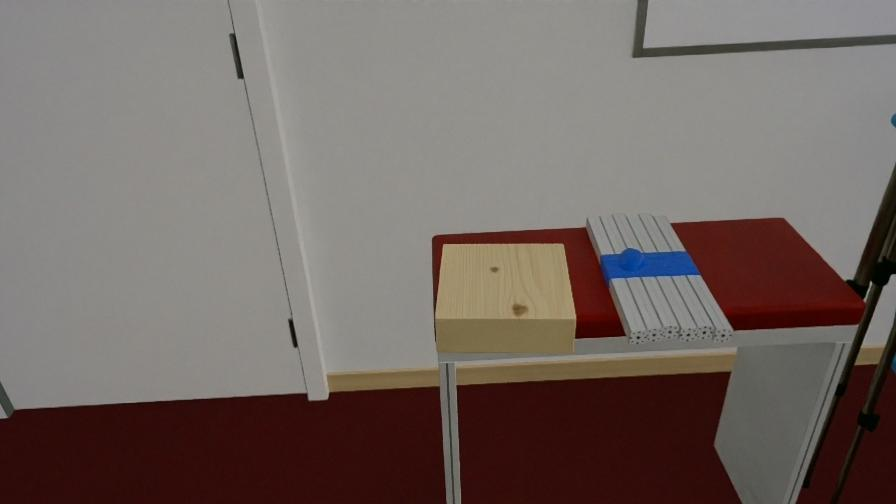

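Emit:
move(base={"turn_rad_s":-0.8,"for_s":1.96}, cameras=[])

Emit:
move(base={"x_m_s":0.35,"for_s":3.74}, cameras=[])

Emit:
move(base={"turn_rad_s":0.8,"for_s":1.96}, joints={"torso_squat_rad":0.0,"torso_pitch_rad":0.3,"head_tilt_rad":0.75}, cameras=["head_camera"])

Emit:
move(base={"x_m_s":0.2,"for_s":1.5}, cameras=["head_camera"])

Scene clock: 42.37 s.
Joint torques (N m): left_arm=[-0.82 -0.45 0.84 0.01 -0.08 -0.66 -0.04] | right_arm=[-1.84 -0.65 -0.37 0.09 -0.1 -0.21 -0.18]
External joint torques (N m): left_arm=[-0.19 -1.11 0.8 0 -0.08 -0.31 -0.03] | right_arm=[0.42 0.85 -0.32 0.4 -0.14 0.08 -0.18]
Motor temperatures (°C): left_arm=[31 28 32 36 35 33 38] | right_arm=[34 31 32 30 36 36 34]
Wrist force (N): left_arm=[-0.1 1.5 -7.9] | right_arm=[-1.3 1.4 -5.3]
Wrist torque (N m): left_arm=[-0.35 0.16 0.12] | right_arm=[-0.15 -0.01 -0.07]
Wrist force, peak (N): left_arm=[0.3 2.2 -8.2] | right_arm=[-2.3 1.4 -5.4]
move: done
base_odometry: x=-0.004 y=+1.307 heading=-1.571
lidar_m: 3.51 1.33 1.08 0.81 1.46 1.91 4.32 1.73 1.22 1.14 1.16 1.50
base_status: done (sent for 1.97 of 1.97 s)
joint_positions: torso_squat_rad=+0.350 torso_shift_rad=+0.000 torso_pitch_rad=+0.000 torso_yaw_rad=+0.000 left_shoulder_pitch_rad=+0.049 left_shoulder_roll_rad=+0.015 left_shoulder_yaw_rad=+0.041 left_elbow_rad=-0.149 left_forearm_roll_rad=+0.010 left_wrist_pitch_rad=-0.019 left_hand_roll_rad=+0.045 left_gripper_m=+0.099 right_shoulder_pitch_rad=-0.033 right_shoulder_roll_rad=-0.038 right_shoulder_yaw_rad=+0.024 right_elbow_rad=-0.125 right_forearm_roll_rad=-0.047 right_wrist_pitch_rad=+0.032 right_hand_roll_rad=-0.022 right_gripper_m=+0.099 head_pan_rad=+0.000 head_tilt_rad=+0.600
joint_status: not commanded
wheel_motors_off: 0
motor_effort: left_wheel=+23(43) right_wheel=+5(15)
chest: x=-0.2280 y=+0.0001 z=+1.2475 quat_wxyz=(+1.000, +0.000, +0.000, +0.000) (m; base frame)
left_hand: x=-0.1861 y=+0.2354 z=+0.5639 quat_wxyz=(+0.997, +0.009, -0.062, +0.055) (m; base frame)
right_hand: x=-0.1505 y=-0.2464 z=+0.5666 quat_wxyz=(+0.998, -0.015, -0.063, -0.016) (m; base frame)
pictures: none
No camera images: "cameras" was empty.

Scene clock: 47.30 s.
Joint torques (N m): left_arm=[-0.46 -0.31 0.77 -0.05 -0.17 -0.66 -0.06] | right_arm=[-2.09 -0.69 -0.79 0.22 -0.03 -0.14 -0.09]
External joint torques (N m): left_arm=[0.16 -0.97 0.73 -0.07 -0.17 -0.3 -0.05] | right_arm=[0.16 0.8 -0.74 0.53 -0.07 0.15 -0.1]
Motor temperatures (°C): left_arm=[31 28 32 36 35 33 38] | right_arm=[34 31 32 30 36 36 34]
Wrist force (N): left_arm=[0.3 2.0 -7.5] | right_arm=[-1.7 0.6 -4.8]
Wrist torque (N m): left_arm=[-0.34 0.16 0.06] | right_arm=[-0.06 -0.06 -0.09]
Wrist force, peak (N): left_arm=[-0.1 2.0 -8.4] | right_arm=[-2.1 1.2 -5.6]
move: done
base_odometry: x=-0.005 y=+0.000 heading=-1.571
lidar_m: 3.24 1.05 0.74 0.68 1.05 1.57 4.78 1.61 1.11 1.04 1.06 1.39
base_status: done (sent for 3.73 of 3.73 s)
joint_positions: torso_squat_rad=+0.350 torso_shift_rad=+0.000 torso_pitch_rad=+0.000 torso_yaw_rad=+0.000 left_shoulder_pitch_rad=+0.049 left_shoulder_roll_rad=+0.015 left_shoulder_yaw_rad=+0.041 left_elbow_rad=-0.149 left_forearm_roll_rad=+0.010 left_wrist_pitch_rad=-0.019 left_hand_roll_rad=+0.045 left_gripper_m=+0.099 right_shoulder_pitch_rad=-0.033 right_shoulder_roll_rad=-0.038 right_shoulder_yaw_rad=+0.024 right_elbow_rad=-0.125 right_forearm_roll_rad=-0.047 right_wrist_pitch_rad=+0.032 right_hand_roll_rad=-0.022 right_gripper_m=+0.099 head_pan_rad=+0.000 head_tilt_rad=+0.600
joint_status: not commanded
wheel_motors_off: 0
motor_effort: left_wheel=-2(46) right_wheel=+3(49)
chest: x=-0.2280 y=+0.0001 z=+1.2475 quat_wxyz=(+1.000, +0.000, +0.000, +0.000) (m; base frame)
left_hand: x=-0.1860 y=+0.2354 z=+0.5639 quat_wxyz=(+0.997, +0.009, -0.062, +0.055) (m; base frame)
right_hand: x=-0.1505 y=-0.2464 z=+0.5666 quat_wxyz=(+0.998, -0.015, -0.062, -0.016) (m; base frame)
pictures: none
No camera images: "cameras" was empty.

Scene clock: 51.20 s.
Joint torques (N m): left_arm=[6.59 -0.26 0.77 3.43 -0.08 -0.05 0.06] | right_arm=[6.13 -0.61 -0.71 3.15 -0.08 0.31 -0.08]
External joint torques (N m): left_arm=[-0.95 -1.03 0.65 0.22 -0.08 -0.29 0.05] | right_arm=[0.32 0.73 -0.55 0.43 -0.05 0.04 -0.07]
Motor temperatures (°C): left_arm=[31 28 32 36 35 33 38] | right_arm=[34 31 32 30 36 36 34]
Wrist force (N): left_arm=[2.5 0.3 -7.1] | right_arm=[-0.2 1.1 -4.8]
Wrist torque (N m): left_arm=[-0.19 0.31 0.05] | right_arm=[-0.07 0.04 -0.10]
Wrist force, peak (N): left_arm=[1.9 0.7 -8.2] | right_arm=[-1.8 1.4 -5.5]
move: done
base_odometry: x=-0.005 y=+0.000 heading=+0.001
lidar_m: 0.69 1.05 1.58 4.94 1.56 1.10 1.03 1.08 1.41 3.37 1.04 0.73
base_status: done (sent for 1.97 of 1.97 s)
joint_positions: torso_squat_rad=+0.000 torso_shift_rad=+0.000 torso_pitch_rad=+0.300 torso_yaw_rad=+0.000 left_shoulder_pitch_rad=+0.049 left_shoulder_roll_rad=+0.015 left_shoulder_yaw_rad=+0.041 left_elbow_rad=-0.149 left_forearm_roll_rad=+0.010 left_wrist_pitch_rad=-0.019 left_hand_roll_rad=+0.045 left_gripper_m=+0.099 right_shoulder_pitch_rad=-0.033 right_shoulder_roll_rad=-0.038 right_shoulder_yaw_rad=+0.024 right_elbow_rad=-0.125 right_forearm_roll_rad=-0.047 right_wrist_pitch_rad=+0.032 right_hand_roll_rad=-0.022 right_gripper_m=+0.099 head_pan_rad=+0.000 head_tilt_rad=+0.750
joint_status: all done
wheel_motors_off: 0
motor_effort: left_wheel=+5(48) right_wheel=+20(48)
chest: x=-0.1366 y=+0.0001 z=+1.2761 quat_wxyz=(+0.989, +0.000, +0.149, +0.000) (m; base frame)
left_hand: x=-0.2986 y=+0.2354 z=+0.6106 quat_wxyz=(+0.995, +0.017, +0.088, +0.053) (m; base frame)
right_hand: x=-0.2638 y=-0.2464 z=+0.6028 quat_wxyz=(+0.996, -0.018, +0.087, -0.014) (m; base frame)
pictures: head_camera
camera_calibration:
head_camera: T_world_to_cam=[[-0.0120963, -0.999502, -0.0291596, 0.04103], [-0.837498, 0.0260595, -0.545819, 0.801728], [0.546306, 0.0178187, -0.837396, 1.19918], [0, 0, 0, 1]] pos_world=[0.0168244, -0.00125083, 1.44298]

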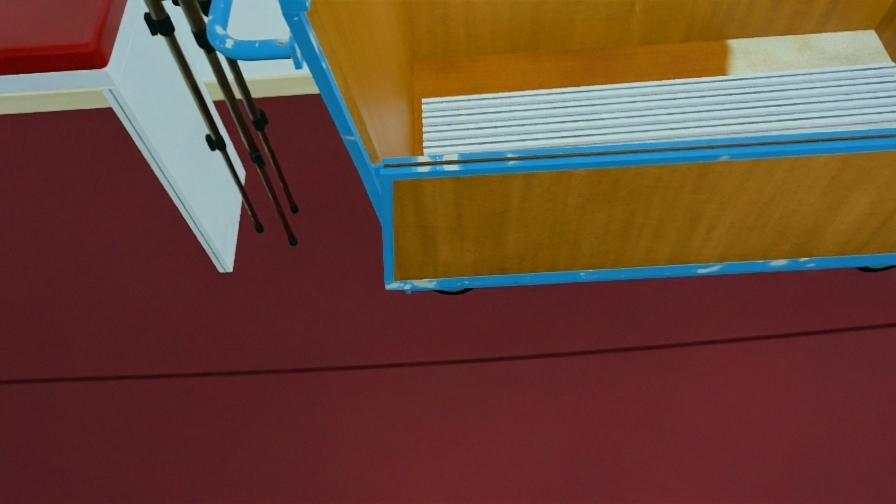

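Scene clock: 53.57 s.
Joint torques (N m): left_arm=[6.98 -0.25 1.09 3.33 0.06 0.01 -0.03] | right_arm=[6.41 -0.67 -0.47 3.49 -0.14 0.34 -0.11]
External joint torques (N m): left_arm=[-0.56 -1.02 0.97 0.13 0.06 -0.23 -0.04] | right_arm=[0.59 0.68 -0.31 0.78 -0.11 0.06 -0.1]
Motor temperatures (°C): left_arm=[31 28 32 36 35 33 38] | right_arm=[34 31 32 30 36 36 34]
Wrist force (N): left_arm=[1.9 0.7 -7.2] | right_arm=[0.0 1.4 -5.2]
Wrist torque (N m): left_arm=[-0.24 0.27 0.10] | right_arm=[-0.13 0.04 -0.07]
Wrist force, peak (N): left_arm=[2.2 0.8 -8.1] | right_arm=[-0.3 1.3 -5.5]
move: done
base_odometry: x=+0.295 y=+0.001 heading=+0.002
lidar_m: 0.39 0.41 0.83 3.97 2.01 1.40 1.32 1.38 1.82 4.36 0.61 0.42
base_status: done (sent for 1.5 of 1.5 s)
joint_positions: torso_squat_rad=+0.000 torso_shift_rad=+0.000 torso_pitch_rad=+0.300 torso_yaw_rad=+0.000 left_shoulder_pitch_rad=+0.049 left_shoulder_roll_rad=+0.015 left_shoulder_yaw_rad=+0.041 left_elbow_rad=-0.149 left_forearm_roll_rad=+0.010 left_wrist_pitch_rad=-0.019 left_hand_roll_rad=+0.045 left_gripper_m=+0.099 right_shoulder_pitch_rad=-0.033 right_shoulder_roll_rad=-0.038 right_shoulder_yaw_rad=+0.024 right_elbow_rad=-0.125 right_forearm_roll_rad=-0.047 right_wrist_pitch_rad=+0.032 right_hand_roll_rad=-0.022 right_gripper_m=+0.099 head_pan_rad=+0.000 head_tilt_rad=+0.750
joint_status: not commanded
wheel_motors_off: 0
motor_effort: left_wheel=+12(46) right_wheel=-10(47)
chest: x=-0.1365 y=+0.0001 z=+1.2761 quat_wxyz=(+0.989, +0.000, +0.149, +0.000) (m; base frame)
left_hand: x=-0.2986 y=+0.2354 z=+0.6106 quat_wxyz=(+0.995, +0.017, +0.088, +0.053) (m; base frame)
right_hand: x=-0.2637 y=-0.2464 z=+0.6027 quat_wxyz=(+0.996, -0.018, +0.087, -0.014) (m; base frame)
pictures: head_camera
camera_calibration:
head_camera: T_world_to_cam=[[-0.0120963, -0.999502, -0.0291596, 0.04103], [-0.837498, 0.0260595, -0.545819, 0.801728], [0.546306, 0.0178187, -0.837396, 1.19918], [0, 0, 0, 1]] pos_world=[0.0168244, -0.00125083, 1.44298]

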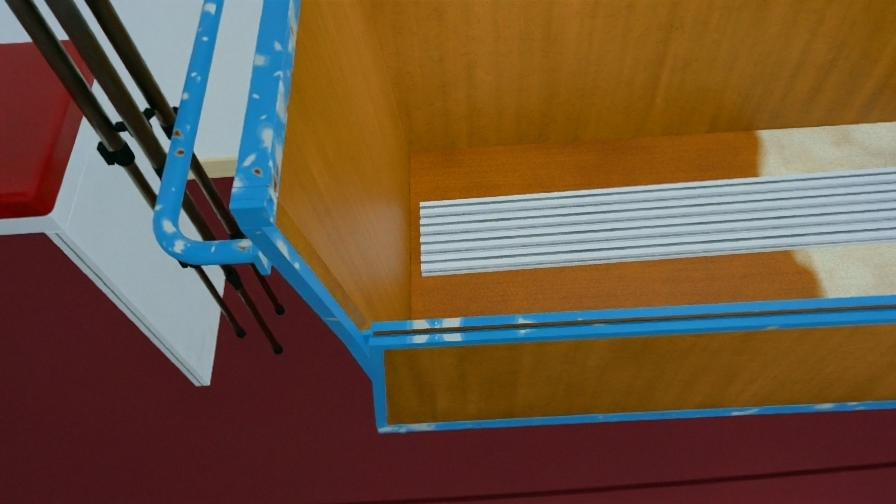

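Emit:
move(base={"x_m_s":0.15,"for_s":1.0}, joints={"torso_pitch_rad":0.6,"head_tilt_rad":0.6}, cameras=["head_camera"])

Emit:
zoom_image(camera="head_camera", region=[200, 0, 700, 500])

Scene clock: 61.47 s.
Joint torques (N m): left_arm=[13.55 -0.24 0.91 6.37 0 0.62 -0.08] | right_arm=[14.12 -0.67 -0.78 6.41 -0.27 0.99 -0.03]
External joint torques (N m): left_arm=[-1.48 -1.04 0.73 0.26 0.01 -0.2 -0.11] | right_arm=[0.76 0.41 -0.53 0.92 -0.17 0.17 -0.01]
Motor temperatures (°C): left_arm=[31 28 32 36 35 33 38] | right_arm=[34 31 32 30 36 36 34]
Wrist force (N): left_arm=[3.6 0.0 -6.7] | right_arm=[1.5 1.1 -4.7]
Wrist torque (N m): left_arm=[-0.17 0.38 0.05] | right_arm=[-0.04 0.09 -0.07]
Wrist force, peak (N): left_arm=[2.3 0.9 -8.7] | right_arm=[2.2 1.5 -5.0]
move: done
base_odometry: x=+0.445 y=+0.001 heading=+0.003
lidar_m: 0.24 0.25 0.73 3.52 2.25 1.56 1.48 1.54 2.03 4.85 0.37 0.26
base_status: done (sent for 1 of 1 s)
joint_positions: torso_squat_rad=+0.000 torso_shift_rad=+0.000 torso_pitch_rad=+0.600 torso_yaw_rad=+0.000 left_shoulder_pitch_rad=+0.049 left_shoulder_roll_rad=+0.015 left_shoulder_yaw_rad=+0.041 left_elbow_rad=-0.149 left_forearm_roll_rad=+0.010 left_wrist_pitch_rad=-0.019 left_hand_roll_rad=+0.045 left_gripper_m=+0.099 right_shoulder_pitch_rad=-0.033 right_shoulder_roll_rad=-0.038 right_shoulder_yaw_rad=+0.024 right_elbow_rad=-0.125 right_forearm_roll_rad=-0.047 right_wrist_pitch_rad=+0.032 right_hand_roll_rad=-0.022 right_gripper_m=+0.099 head_pan_rad=+0.000 head_tilt_rad=+0.600
joint_status: all done
wheel_motors_off: 0
motor_effort: left_wheel=+12(38) right_wheel=-13(29)
chest: x=-0.0532 y=+0.0001 z=+1.2359 quat_wxyz=(+0.955, +0.000, +0.296, +0.000) (m; base frame)
left_hand: x=-0.4047 y=+0.2354 z=+0.6480 quat_wxyz=(+0.970, +0.024, +0.236, +0.050) (m; base frame)
right_hand: x=-0.3737 y=-0.2464 z=+0.6302 quat_wxyz=(+0.972, -0.020, +0.235, -0.011) (m; base frame)
pictures: head_camera
camera_calibration:
head_camera: T_world_to_cam=[[-0.0163215, -0.999501, -0.0270262, 0.0379165], [-0.909662, 0.0260633, -0.414532, 0.698119], [0.415029, 0.0178189, -0.909634, 1.1759], [0, 0, 0, 1]] pos_world=[0.147639, -0.00125082, 1.36005]

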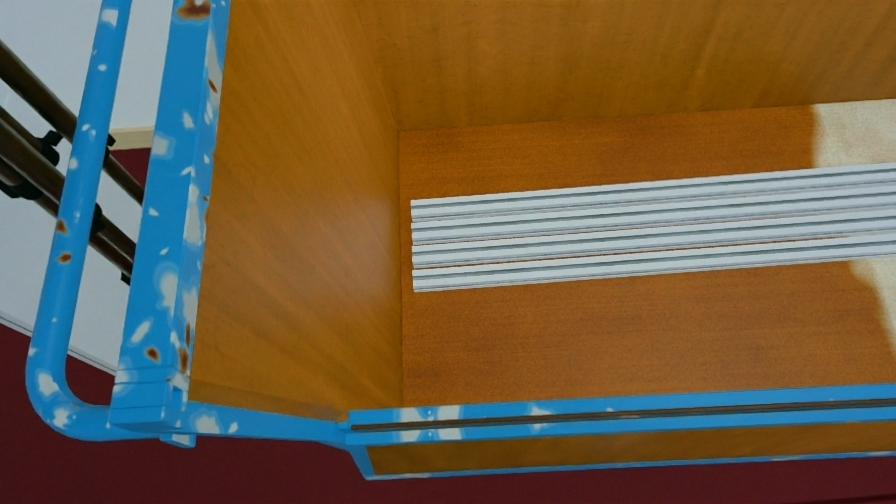

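Scaled by 1.008 from the camera's 896x504 image, which has a finer 1280x720 frame.

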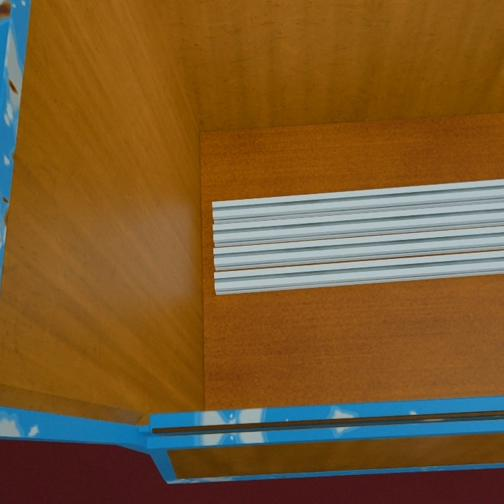

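Emit:
move(base={"x_m_s":-0.3,"for_s":1.48}, joints={"torso_pitch_rad":0.1,"torso_squat_rad":0.35,"head_tilt_rad":0.7}, cameras=[])

Emit:
move(base={"turn_rad_s":0.8,"for_s":1.96}, cameras=[])

Emit:
move(base={"x_m_s":0.35,"for_s":3.96}, cameras=[])

Emit:
move(base={"turn_rad_s":-0.8,"for_s":1.96}, joints={"torso_squat_rad":0.8,"torso_pitch_rad":0.5,"head_tilt_rad":0.4}, cameras=["head_camera"])

Scene clock: 88.90 s.
Joint torques (N m): left_arm=[1.07 -0.11 0.45 1.15 -0.02 -0.41 0.02] | right_arm=[0.72 -0.6 -0.76 0.96 -0.12 -0.11 -0.11]
External joint torques (N m): left_arm=[-1.04 -0.81 0.38 0.06 -0.03 -0.25 0.02] | right_arm=[0.28 0.86 -0.67 0.25 -0.13 -0.01 -0.11]
Motor temperatures (°C): left_arm=[31 28 32 36 35 33 38] | right_arm=[35 30 32 31 36 36 34]
Wrist force (N): left_arm=[0.7 1.2 -7.4] | right_arm=[-0.9 0.9 -5.3]
Wrist torque (N m): left_arm=[-0.29 0.15 0.11] | right_arm=[-0.07 0.02 -0.07]
Wrist force, peak (N): left_arm=[4.2 0.7 -7.8] | right_arm=[-1.3 1.5 -5.6]
move: done
base_odometry: x=+0.005 y=-0.001 heading=+0.005
lidar_m: 0.68 1.05 1.58 4.98 1.58 1.10 1.04 1.08 1.44 3.45 1.03 0.72
base_status: done (sent for 1.47 of 1.47 s)
joint_positions: torso_squat_rad=+0.350 torso_shift_rad=+0.000 torso_pitch_rad=+0.100 torso_yaw_rad=+0.000 left_shoulder_pitch_rad=+0.049 left_shoulder_roll_rad=+0.015 left_shoulder_yaw_rad=+0.041 left_elbow_rad=-0.149 left_forearm_roll_rad=+0.010 left_wrist_pitch_rad=-0.019 left_hand_roll_rad=+0.045 left_gripper_m=+0.099 right_shoulder_pitch_rad=-0.033 right_shoulder_roll_rad=-0.038 right_shoulder_yaw_rad=+0.024 right_elbow_rad=-0.125 right_forearm_roll_rad=-0.047 right_wrist_pitch_rad=+0.032 right_hand_roll_rad=-0.022 right_gripper_m=+0.099 head_pan_rad=+0.000 head_tilt_rad=+0.700
joint_status: all done
wheel_motors_off: 0
motor_effort: left_wheel=+18(52) right_wheel=-20(32)
chest: x=-0.1972 y=+0.0001 z=+1.2459 quat_wxyz=(+0.999, +0.000, +0.050, +0.000) (m; base frame)
left_hand: x=-0.2237 y=+0.2354 z=+0.5615 quat_wxyz=(+0.998, +0.011, -0.012, +0.055) (m; base frame)
right_hand: x=-0.1880 y=-0.2464 z=+0.5607 quat_wxyz=(+1.000, -0.016, -0.013, -0.016) (m; base frame)
pictures: none
No camera images: "cameras" was empty.

Scene clock: 92.80 s.
Joint torques (N m): left_arm=[1.45 -0.29 0.57 1.26 -0.11 -0.28 0] | right_arm=[0.96 -0.87 -0.56 1.24 -0.04 0.01 0.02]
External joint torques (N m): left_arm=[-0.68 -1 0.51 0.17 -0.11 -0.12 0] | right_arm=[0.51 0.58 -0.47 0.53 -0.06 0.11 0.02]
Motor temperatures (°C): left_arm=[31 28 32 36 35 33 38] | right_arm=[35 30 32 31 36 36 34]
Wrist force (N): left_arm=[1.0 1.2 -7.8] | right_arm=[-1.3 0.9 -4.8]
Wrist torque (N m): left_arm=[-0.31 0.19 0.07] | right_arm=[-0.08 -0.04 -0.08]
Wrist force, peak (N): left_arm=[0.8 0.9 -8.6] | right_arm=[-1.4 0.7 -5.9]
move: done
base_odometry: x=+0.005 y=-0.001 heading=+1.578
lidar_m: 4.85 1.54 1.09 1.03 1.07 1.43 3.54 1.03 0.74 0.70 1.04 1.59
base_status: done (sent for 1.97 of 1.97 s)
joint_positions: torso_squat_rad=+0.350 torso_shift_rad=+0.000 torso_pitch_rad=+0.100 torso_yaw_rad=+0.000 left_shoulder_pitch_rad=+0.049 left_shoulder_roll_rad=+0.015 left_shoulder_yaw_rad=+0.041 left_elbow_rad=-0.149 left_forearm_roll_rad=+0.010 left_wrist_pitch_rad=-0.019 left_hand_roll_rad=+0.045 left_gripper_m=+0.099 right_shoulder_pitch_rad=-0.033 right_shoulder_roll_rad=-0.038 right_shoulder_yaw_rad=+0.024 right_elbow_rad=-0.125 right_forearm_roll_rad=-0.047 right_wrist_pitch_rad=+0.032 right_hand_roll_rad=-0.022 right_gripper_m=+0.099 head_pan_rad=+0.000 head_tilt_rad=+0.700
joint_status: not commanded
wheel_motors_off: 0
motor_effort: left_wheel=+8(49) right_wheel=+17(54)
chest: x=-0.1972 y=+0.0001 z=+1.2459 quat_wxyz=(+0.999, +0.000, +0.050, +0.000) (m; base frame)
left_hand: x=-0.2237 y=+0.2354 z=+0.5615 quat_wxyz=(+0.998, +0.011, -0.012, +0.055) (m; base frame)
right_hand: x=-0.1880 y=-0.2464 z=+0.5607 quat_wxyz=(+1.000, -0.016, -0.013, -0.016) (m; base frame)
pictures: none
No camera images: "cameras" was empty.

Scene clock: 97.97 s.
Joint torques (N m): left_arm=[2.05 -0.11 0.9 1.4 -0.03 -0.45 -0.02] | right_arm=[0.78 -0.49 -0.51 1.32 -0.21 0.06 -0.07]
External joint torques (N m): left_arm=[-0.08 -0.82 0.83 0.31 -0.04 -0.3 -0.02] | right_arm=[0.32 0.96 -0.43 0.61 -0.22 0.17 -0.07]
Motor temperatures (°C): left_arm=[31 28 32 36 35 33 38] | right_arm=[34 30 32 31 36 36 34]
Wrist force (N): left_arm=[0.5 1.4 -7.5] | right_arm=[-0.7 0.8 -4.6]
Wrist torque (N m): left_arm=[-0.31 0.14 0.05] | right_arm=[-0.05 0.02 -0.06]
Wrist force, peak (N): left_arm=[1.2 1.5 -8.4] | right_arm=[-1.1 1.1 -5.7]
move: done
base_odometry: x=-0.006 y=+1.388 heading=+1.579
lidar_m: 4.23 1.63 1.16 1.09 1.13 1.51 3.74 1.41 1.18 0.85 1.46 1.97
base_status: done (sent for 3.97 of 3.97 s)
joint_positions: torso_squat_rad=+0.350 torso_shift_rad=+0.000 torso_pitch_rad=+0.100 torso_yaw_rad=+0.000 left_shoulder_pitch_rad=+0.049 left_shoulder_roll_rad=+0.015 left_shoulder_yaw_rad=+0.041 left_elbow_rad=-0.149 left_forearm_roll_rad=+0.010 left_wrist_pitch_rad=-0.019 left_hand_roll_rad=+0.045 left_gripper_m=+0.099 right_shoulder_pitch_rad=-0.033 right_shoulder_roll_rad=-0.038 right_shoulder_yaw_rad=+0.024 right_elbow_rad=-0.125 right_forearm_roll_rad=-0.047 right_wrist_pitch_rad=+0.032 right_hand_roll_rad=-0.022 right_gripper_m=+0.099 head_pan_rad=+0.000 head_tilt_rad=+0.700
joint_status: not commanded
wheel_motors_off: 0
motor_effort: left_wheel=+17(46) right_wheel=-16(49)
chest: x=-0.1971 y=+0.0001 z=+1.2459 quat_wxyz=(+0.999, +0.000, +0.050, +0.000) (m; base frame)
left_hand: x=-0.2236 y=+0.2354 z=+0.5615 quat_wxyz=(+0.998, +0.011, -0.012, +0.055) (m; base frame)
right_hand: x=-0.1880 y=-0.2464 z=+0.5607 quat_wxyz=(+1.000, -0.016, -0.013, -0.016) (m; base frame)
pictures: none
No camera images: "cameras" was empty.

Scene clock: 101.87 s.
Joint torques (N m): left_arm=[10.75 0.04 0.51 5.29 -0.11 0.38 0] | right_arm=[11.74 -0.53 -0.72 5.54 -0.18 0.76 -0.11]
External joint torques (N m): left_arm=[-1.91 -0.75 0.35 0.1 -0.11 -0.25 -0.02] | right_arm=[0.79 0.65 -0.5 0.94 -0.1 0.11 -0.09]
Motor temperatures (°C): left_arm=[31 28 32 36 35 33 38] | right_arm=[34 30 32 31 36 36 34]
Wrist force (N): left_arm=[3.4 0.8 -7.1] | right_arm=[1.2 1.4 -4.1]
Wrist torque (N m): left_arm=[-0.23 0.32 0.07] | right_arm=[-0.11 0.09 -0.06]
Wrist force, peak (N): left_arm=[2.5 0.8 -9.0] | right_arm=[1.9 0.8 -5.3]
move: done
base_odometry: x=-0.006 y=+1.388 heading=+0.006
lidar_m: 0.84 1.46 1.93 4.24 1.65 1.16 1.09 1.12 1.50 3.61 1.40 1.15
base_status: done (sent for 1.97 of 1.97 s)
joint_positions: torso_squat_rad=+0.800 torso_shift_rad=+0.000 torso_pitch_rad=+0.500 torso_yaw_rad=+0.000 left_shoulder_pitch_rad=+0.049 left_shoulder_roll_rad=+0.015 left_shoulder_yaw_rad=+0.041 left_elbow_rad=-0.149 left_forearm_roll_rad=+0.010 left_wrist_pitch_rad=-0.019 left_hand_roll_rad=+0.045 left_gripper_m=+0.099 right_shoulder_pitch_rad=-0.033 right_shoulder_roll_rad=-0.038 right_shoulder_yaw_rad=+0.024 right_elbow_rad=-0.125 right_forearm_roll_rad=-0.047 right_wrist_pitch_rad=+0.032 right_hand_roll_rad=-0.022 right_gripper_m=+0.099 head_pan_rad=+0.000 head_tilt_rad=+0.400
joint_status: all done
wheel_motors_off: 0
motor_effort: left_wheel=+21(45) right_wheel=+1(50)
chest: x=-0.0797 y=+0.0000 z=+1.0397 quat_wxyz=(+0.969, +0.000, +0.247, +0.000) (m; base frame)
left_hand: x=-0.3708 y=+0.2354 z=+0.4198 quat_wxyz=(+0.981, +0.022, +0.187, +0.051) (m; base frame)
right_hand: x=-0.3381 y=-0.2464 z=+0.4051 quat_wxyz=(+0.982, -0.019, +0.186, -0.012) (m; base frame)
pictures: head_camera
camera_calibration:
head_camera: T_world_to_cam=[[-0.00760412, -0.999502, -0.0306413, 0.0363019], [-0.74648, 0.0260626, -0.664898, 0.8792], [0.665365, 0.0178171, -0.746306, 0.82058], [0, 0, 0, 1]] pos_world=[0.110596, -0.00125081, 1.19809]

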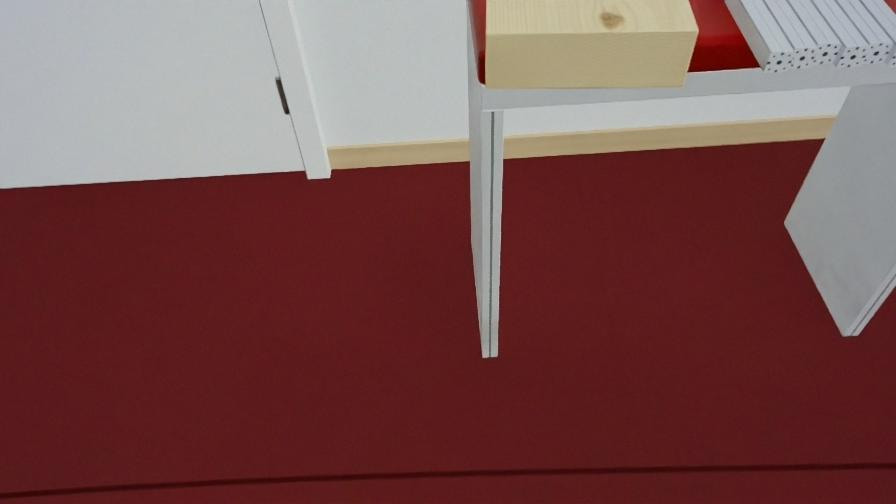

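Emit:
move(joints={"head_tilt_rad":0.1}, cameras=["head_camera"])

Emit:
move(base={"x_m_s":0.2,"for_s":1.0}, joints={"head_tilt_rad":0.4}, cameras=["head_camera"])

Scene clock: 105.47 s.
Joint torques (N m): left_arm=[10.53 -0.15 0.95 5.48 -0.1 0.45 0.02] | right_arm=[11.61 -0.42 -0.88 5.48 -0.29 0.85 -0.01]
External joint torques (N m): left_arm=[-2.13 -0.95 0.79 0.29 -0.1 -0.18 0] | right_arm=[0.66 0.76 -0.66 0.87 -0.21 0.2 0.01]
Motor temperatures (°C): left_arm=[31 28 32 36 35 33 38] | right_arm=[35 30 32 31 36 36 34]
Wrist force (N): left_arm=[3.0 0.9 -7.2] | right_arm=[1.3 0.9 -4.6]
Wrist torque (N m): left_arm=[-0.27 0.27 0.05] | right_arm=[-0.06 0.11 -0.06]
Wrist force, peak (N): left_arm=[3.0 1.5 -8.2] | right_arm=[1.1 1.2 -5.1]
move: done
base_odometry: x=-0.006 y=+1.388 heading=+0.006
lidar_m: 0.85 1.46 1.92 4.24 1.65 1.15 1.10 1.14 1.50 3.62 1.40 1.18
base_status: not commanded
joint_positions: torso_squat_rad=+0.800 torso_shift_rad=+0.000 torso_pitch_rad=+0.500 torso_yaw_rad=+0.000 left_shoulder_pitch_rad=+0.049 left_shoulder_roll_rad=+0.015 left_shoulder_yaw_rad=+0.041 left_elbow_rad=-0.149 left_forearm_roll_rad=+0.010 left_wrist_pitch_rad=-0.019 left_hand_roll_rad=+0.045 left_gripper_m=+0.099 right_shoulder_pitch_rad=-0.033 right_shoulder_roll_rad=-0.038 right_shoulder_yaw_rad=+0.024 right_elbow_rad=-0.125 right_forearm_roll_rad=-0.047 right_wrist_pitch_rad=+0.032 right_hand_roll_rad=-0.022 right_gripper_m=+0.099 head_pan_rad=+0.000 head_tilt_rad=+0.100
joint_status: all done
wheel_motors_off: 0
motor_effort: left_wheel=+21(22) right_wheel=+1(2)
chest: x=-0.0797 y=+0.0000 z=+1.0397 quat_wxyz=(+0.969, +0.000, +0.247, +0.000) (m; base frame)
left_hand: x=-0.3708 y=+0.2354 z=+0.4198 quat_wxyz=(+0.981, +0.022, +0.187, +0.051) (m; base frame)
right_hand: x=-0.3381 y=-0.2464 z=+0.4051 quat_wxyz=(+0.982, -0.019, +0.186, -0.012) (m; base frame)
pictures: head_camera
camera_calibration:
head_camera: T_world_to_cam=[[0.00179291, -0.999501, -0.0315207, 0.0370296], [-0.516618, 0.0260628, -0.855819, 1.1011], [0.856214, 0.0178186, -0.516314, 0.536758], [0, 0, 0, 1]] pos_world=[0.109202, -0.00125082, 1.22065]

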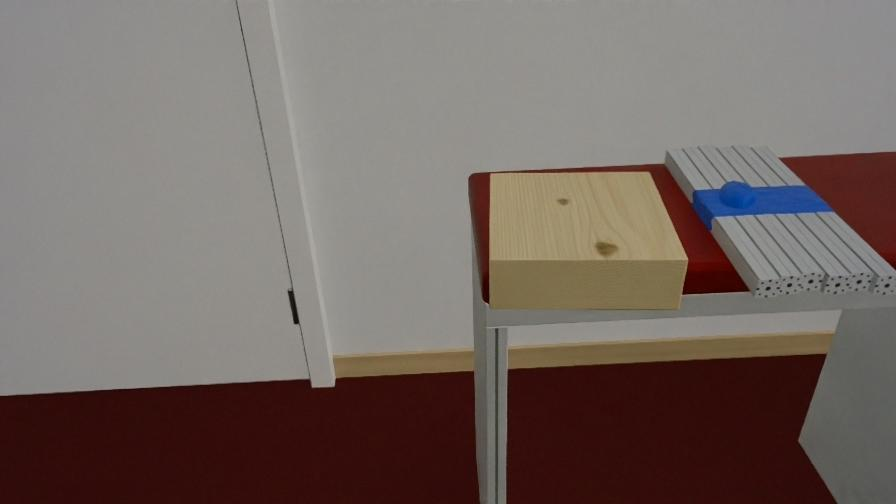

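Scene clock: 107.37 s.
Joint torques (N m): left_arm=[11.61 -0.17 0.65 5.41 -0.1 0.44 -0.03] | right_arm=[11.75 -0.5 -1.1 5.64 -0.19 0.87 0.01]
External joint torques (N m): left_arm=[-1.05 -0.97 0.49 0.22 -0.1 -0.19 -0.06] | right_arm=[0.79 0.68 -0.87 1.04 -0.11 0.23 0.03]
Motor temperatures (°C): left_arm=[31 28 32 36 35 33 38] | right_arm=[35 30 32 31 36 36 34]
Wrist force (N): left_arm=[3.2 0.9 -6.9] | right_arm=[1.6 1.1 -4.8]
Wrist torque (N m): left_arm=[-0.28 0.35 0.04] | right_arm=[-0.07 0.18 -0.07]
Wrist force, peak (N): left_arm=[2.9 1.1 -7.9] | right_arm=[1.8 1.2 -4.9]
move: done
base_odometry: x=+0.194 y=+1.389 heading=+0.006
lidar_m: 0.64 1.25 1.69 4.12 1.94 1.37 1.29 1.35 1.76 2.11 1.01 1.06
base_status: done (sent for 1 of 1 s)
joint_positions: torso_squat_rad=+0.800 torso_shift_rad=+0.000 torso_pitch_rad=+0.500 torso_yaw_rad=+0.000 left_shoulder_pitch_rad=+0.049 left_shoulder_roll_rad=+0.015 left_shoulder_yaw_rad=+0.041 left_elbow_rad=-0.149 left_forearm_roll_rad=+0.010 left_wrist_pitch_rad=-0.019 left_hand_roll_rad=+0.045 left_gripper_m=+0.099 right_shoulder_pitch_rad=-0.033 right_shoulder_roll_rad=-0.038 right_shoulder_yaw_rad=+0.024 right_elbow_rad=-0.125 right_forearm_roll_rad=-0.047 right_wrist_pitch_rad=+0.032 right_hand_roll_rad=-0.022 right_gripper_m=+0.099 head_pan_rad=+0.000 head_tilt_rad=+0.400
joint_status: all done
wheel_motors_off: 0
motor_effort: left_wheel=-6(50) right_wheel=+8(41)
chest: x=-0.0796 y=+0.0000 z=+1.0397 quat_wxyz=(+0.969, +0.000, +0.247, +0.000) (m; base frame)
left_hand: x=-0.3707 y=+0.2354 z=+0.4197 quat_wxyz=(+0.981, +0.022, +0.187, +0.051) (m; base frame)
right_hand: x=-0.3380 y=-0.2464 z=+0.4051 quat_wxyz=(+0.982, -0.019, +0.186, -0.012) (m; base frame)
pictures: head_camera
camera_calibration:
head_camera: T_world_to_cam=[[-0.00760343, -0.999502, -0.0306411, 0.0363024], [-0.74653, 0.0260606, -0.664841, 0.879213], [0.665308, 0.0178194, -0.746356, 0.82058], [0, 0, 0, 1]] pos_world=[0.110696, -0.00125083, 1.19809]

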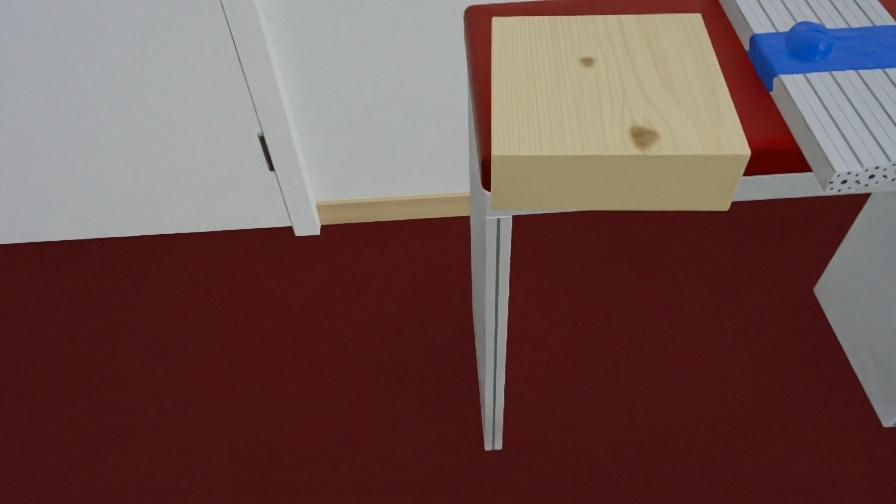

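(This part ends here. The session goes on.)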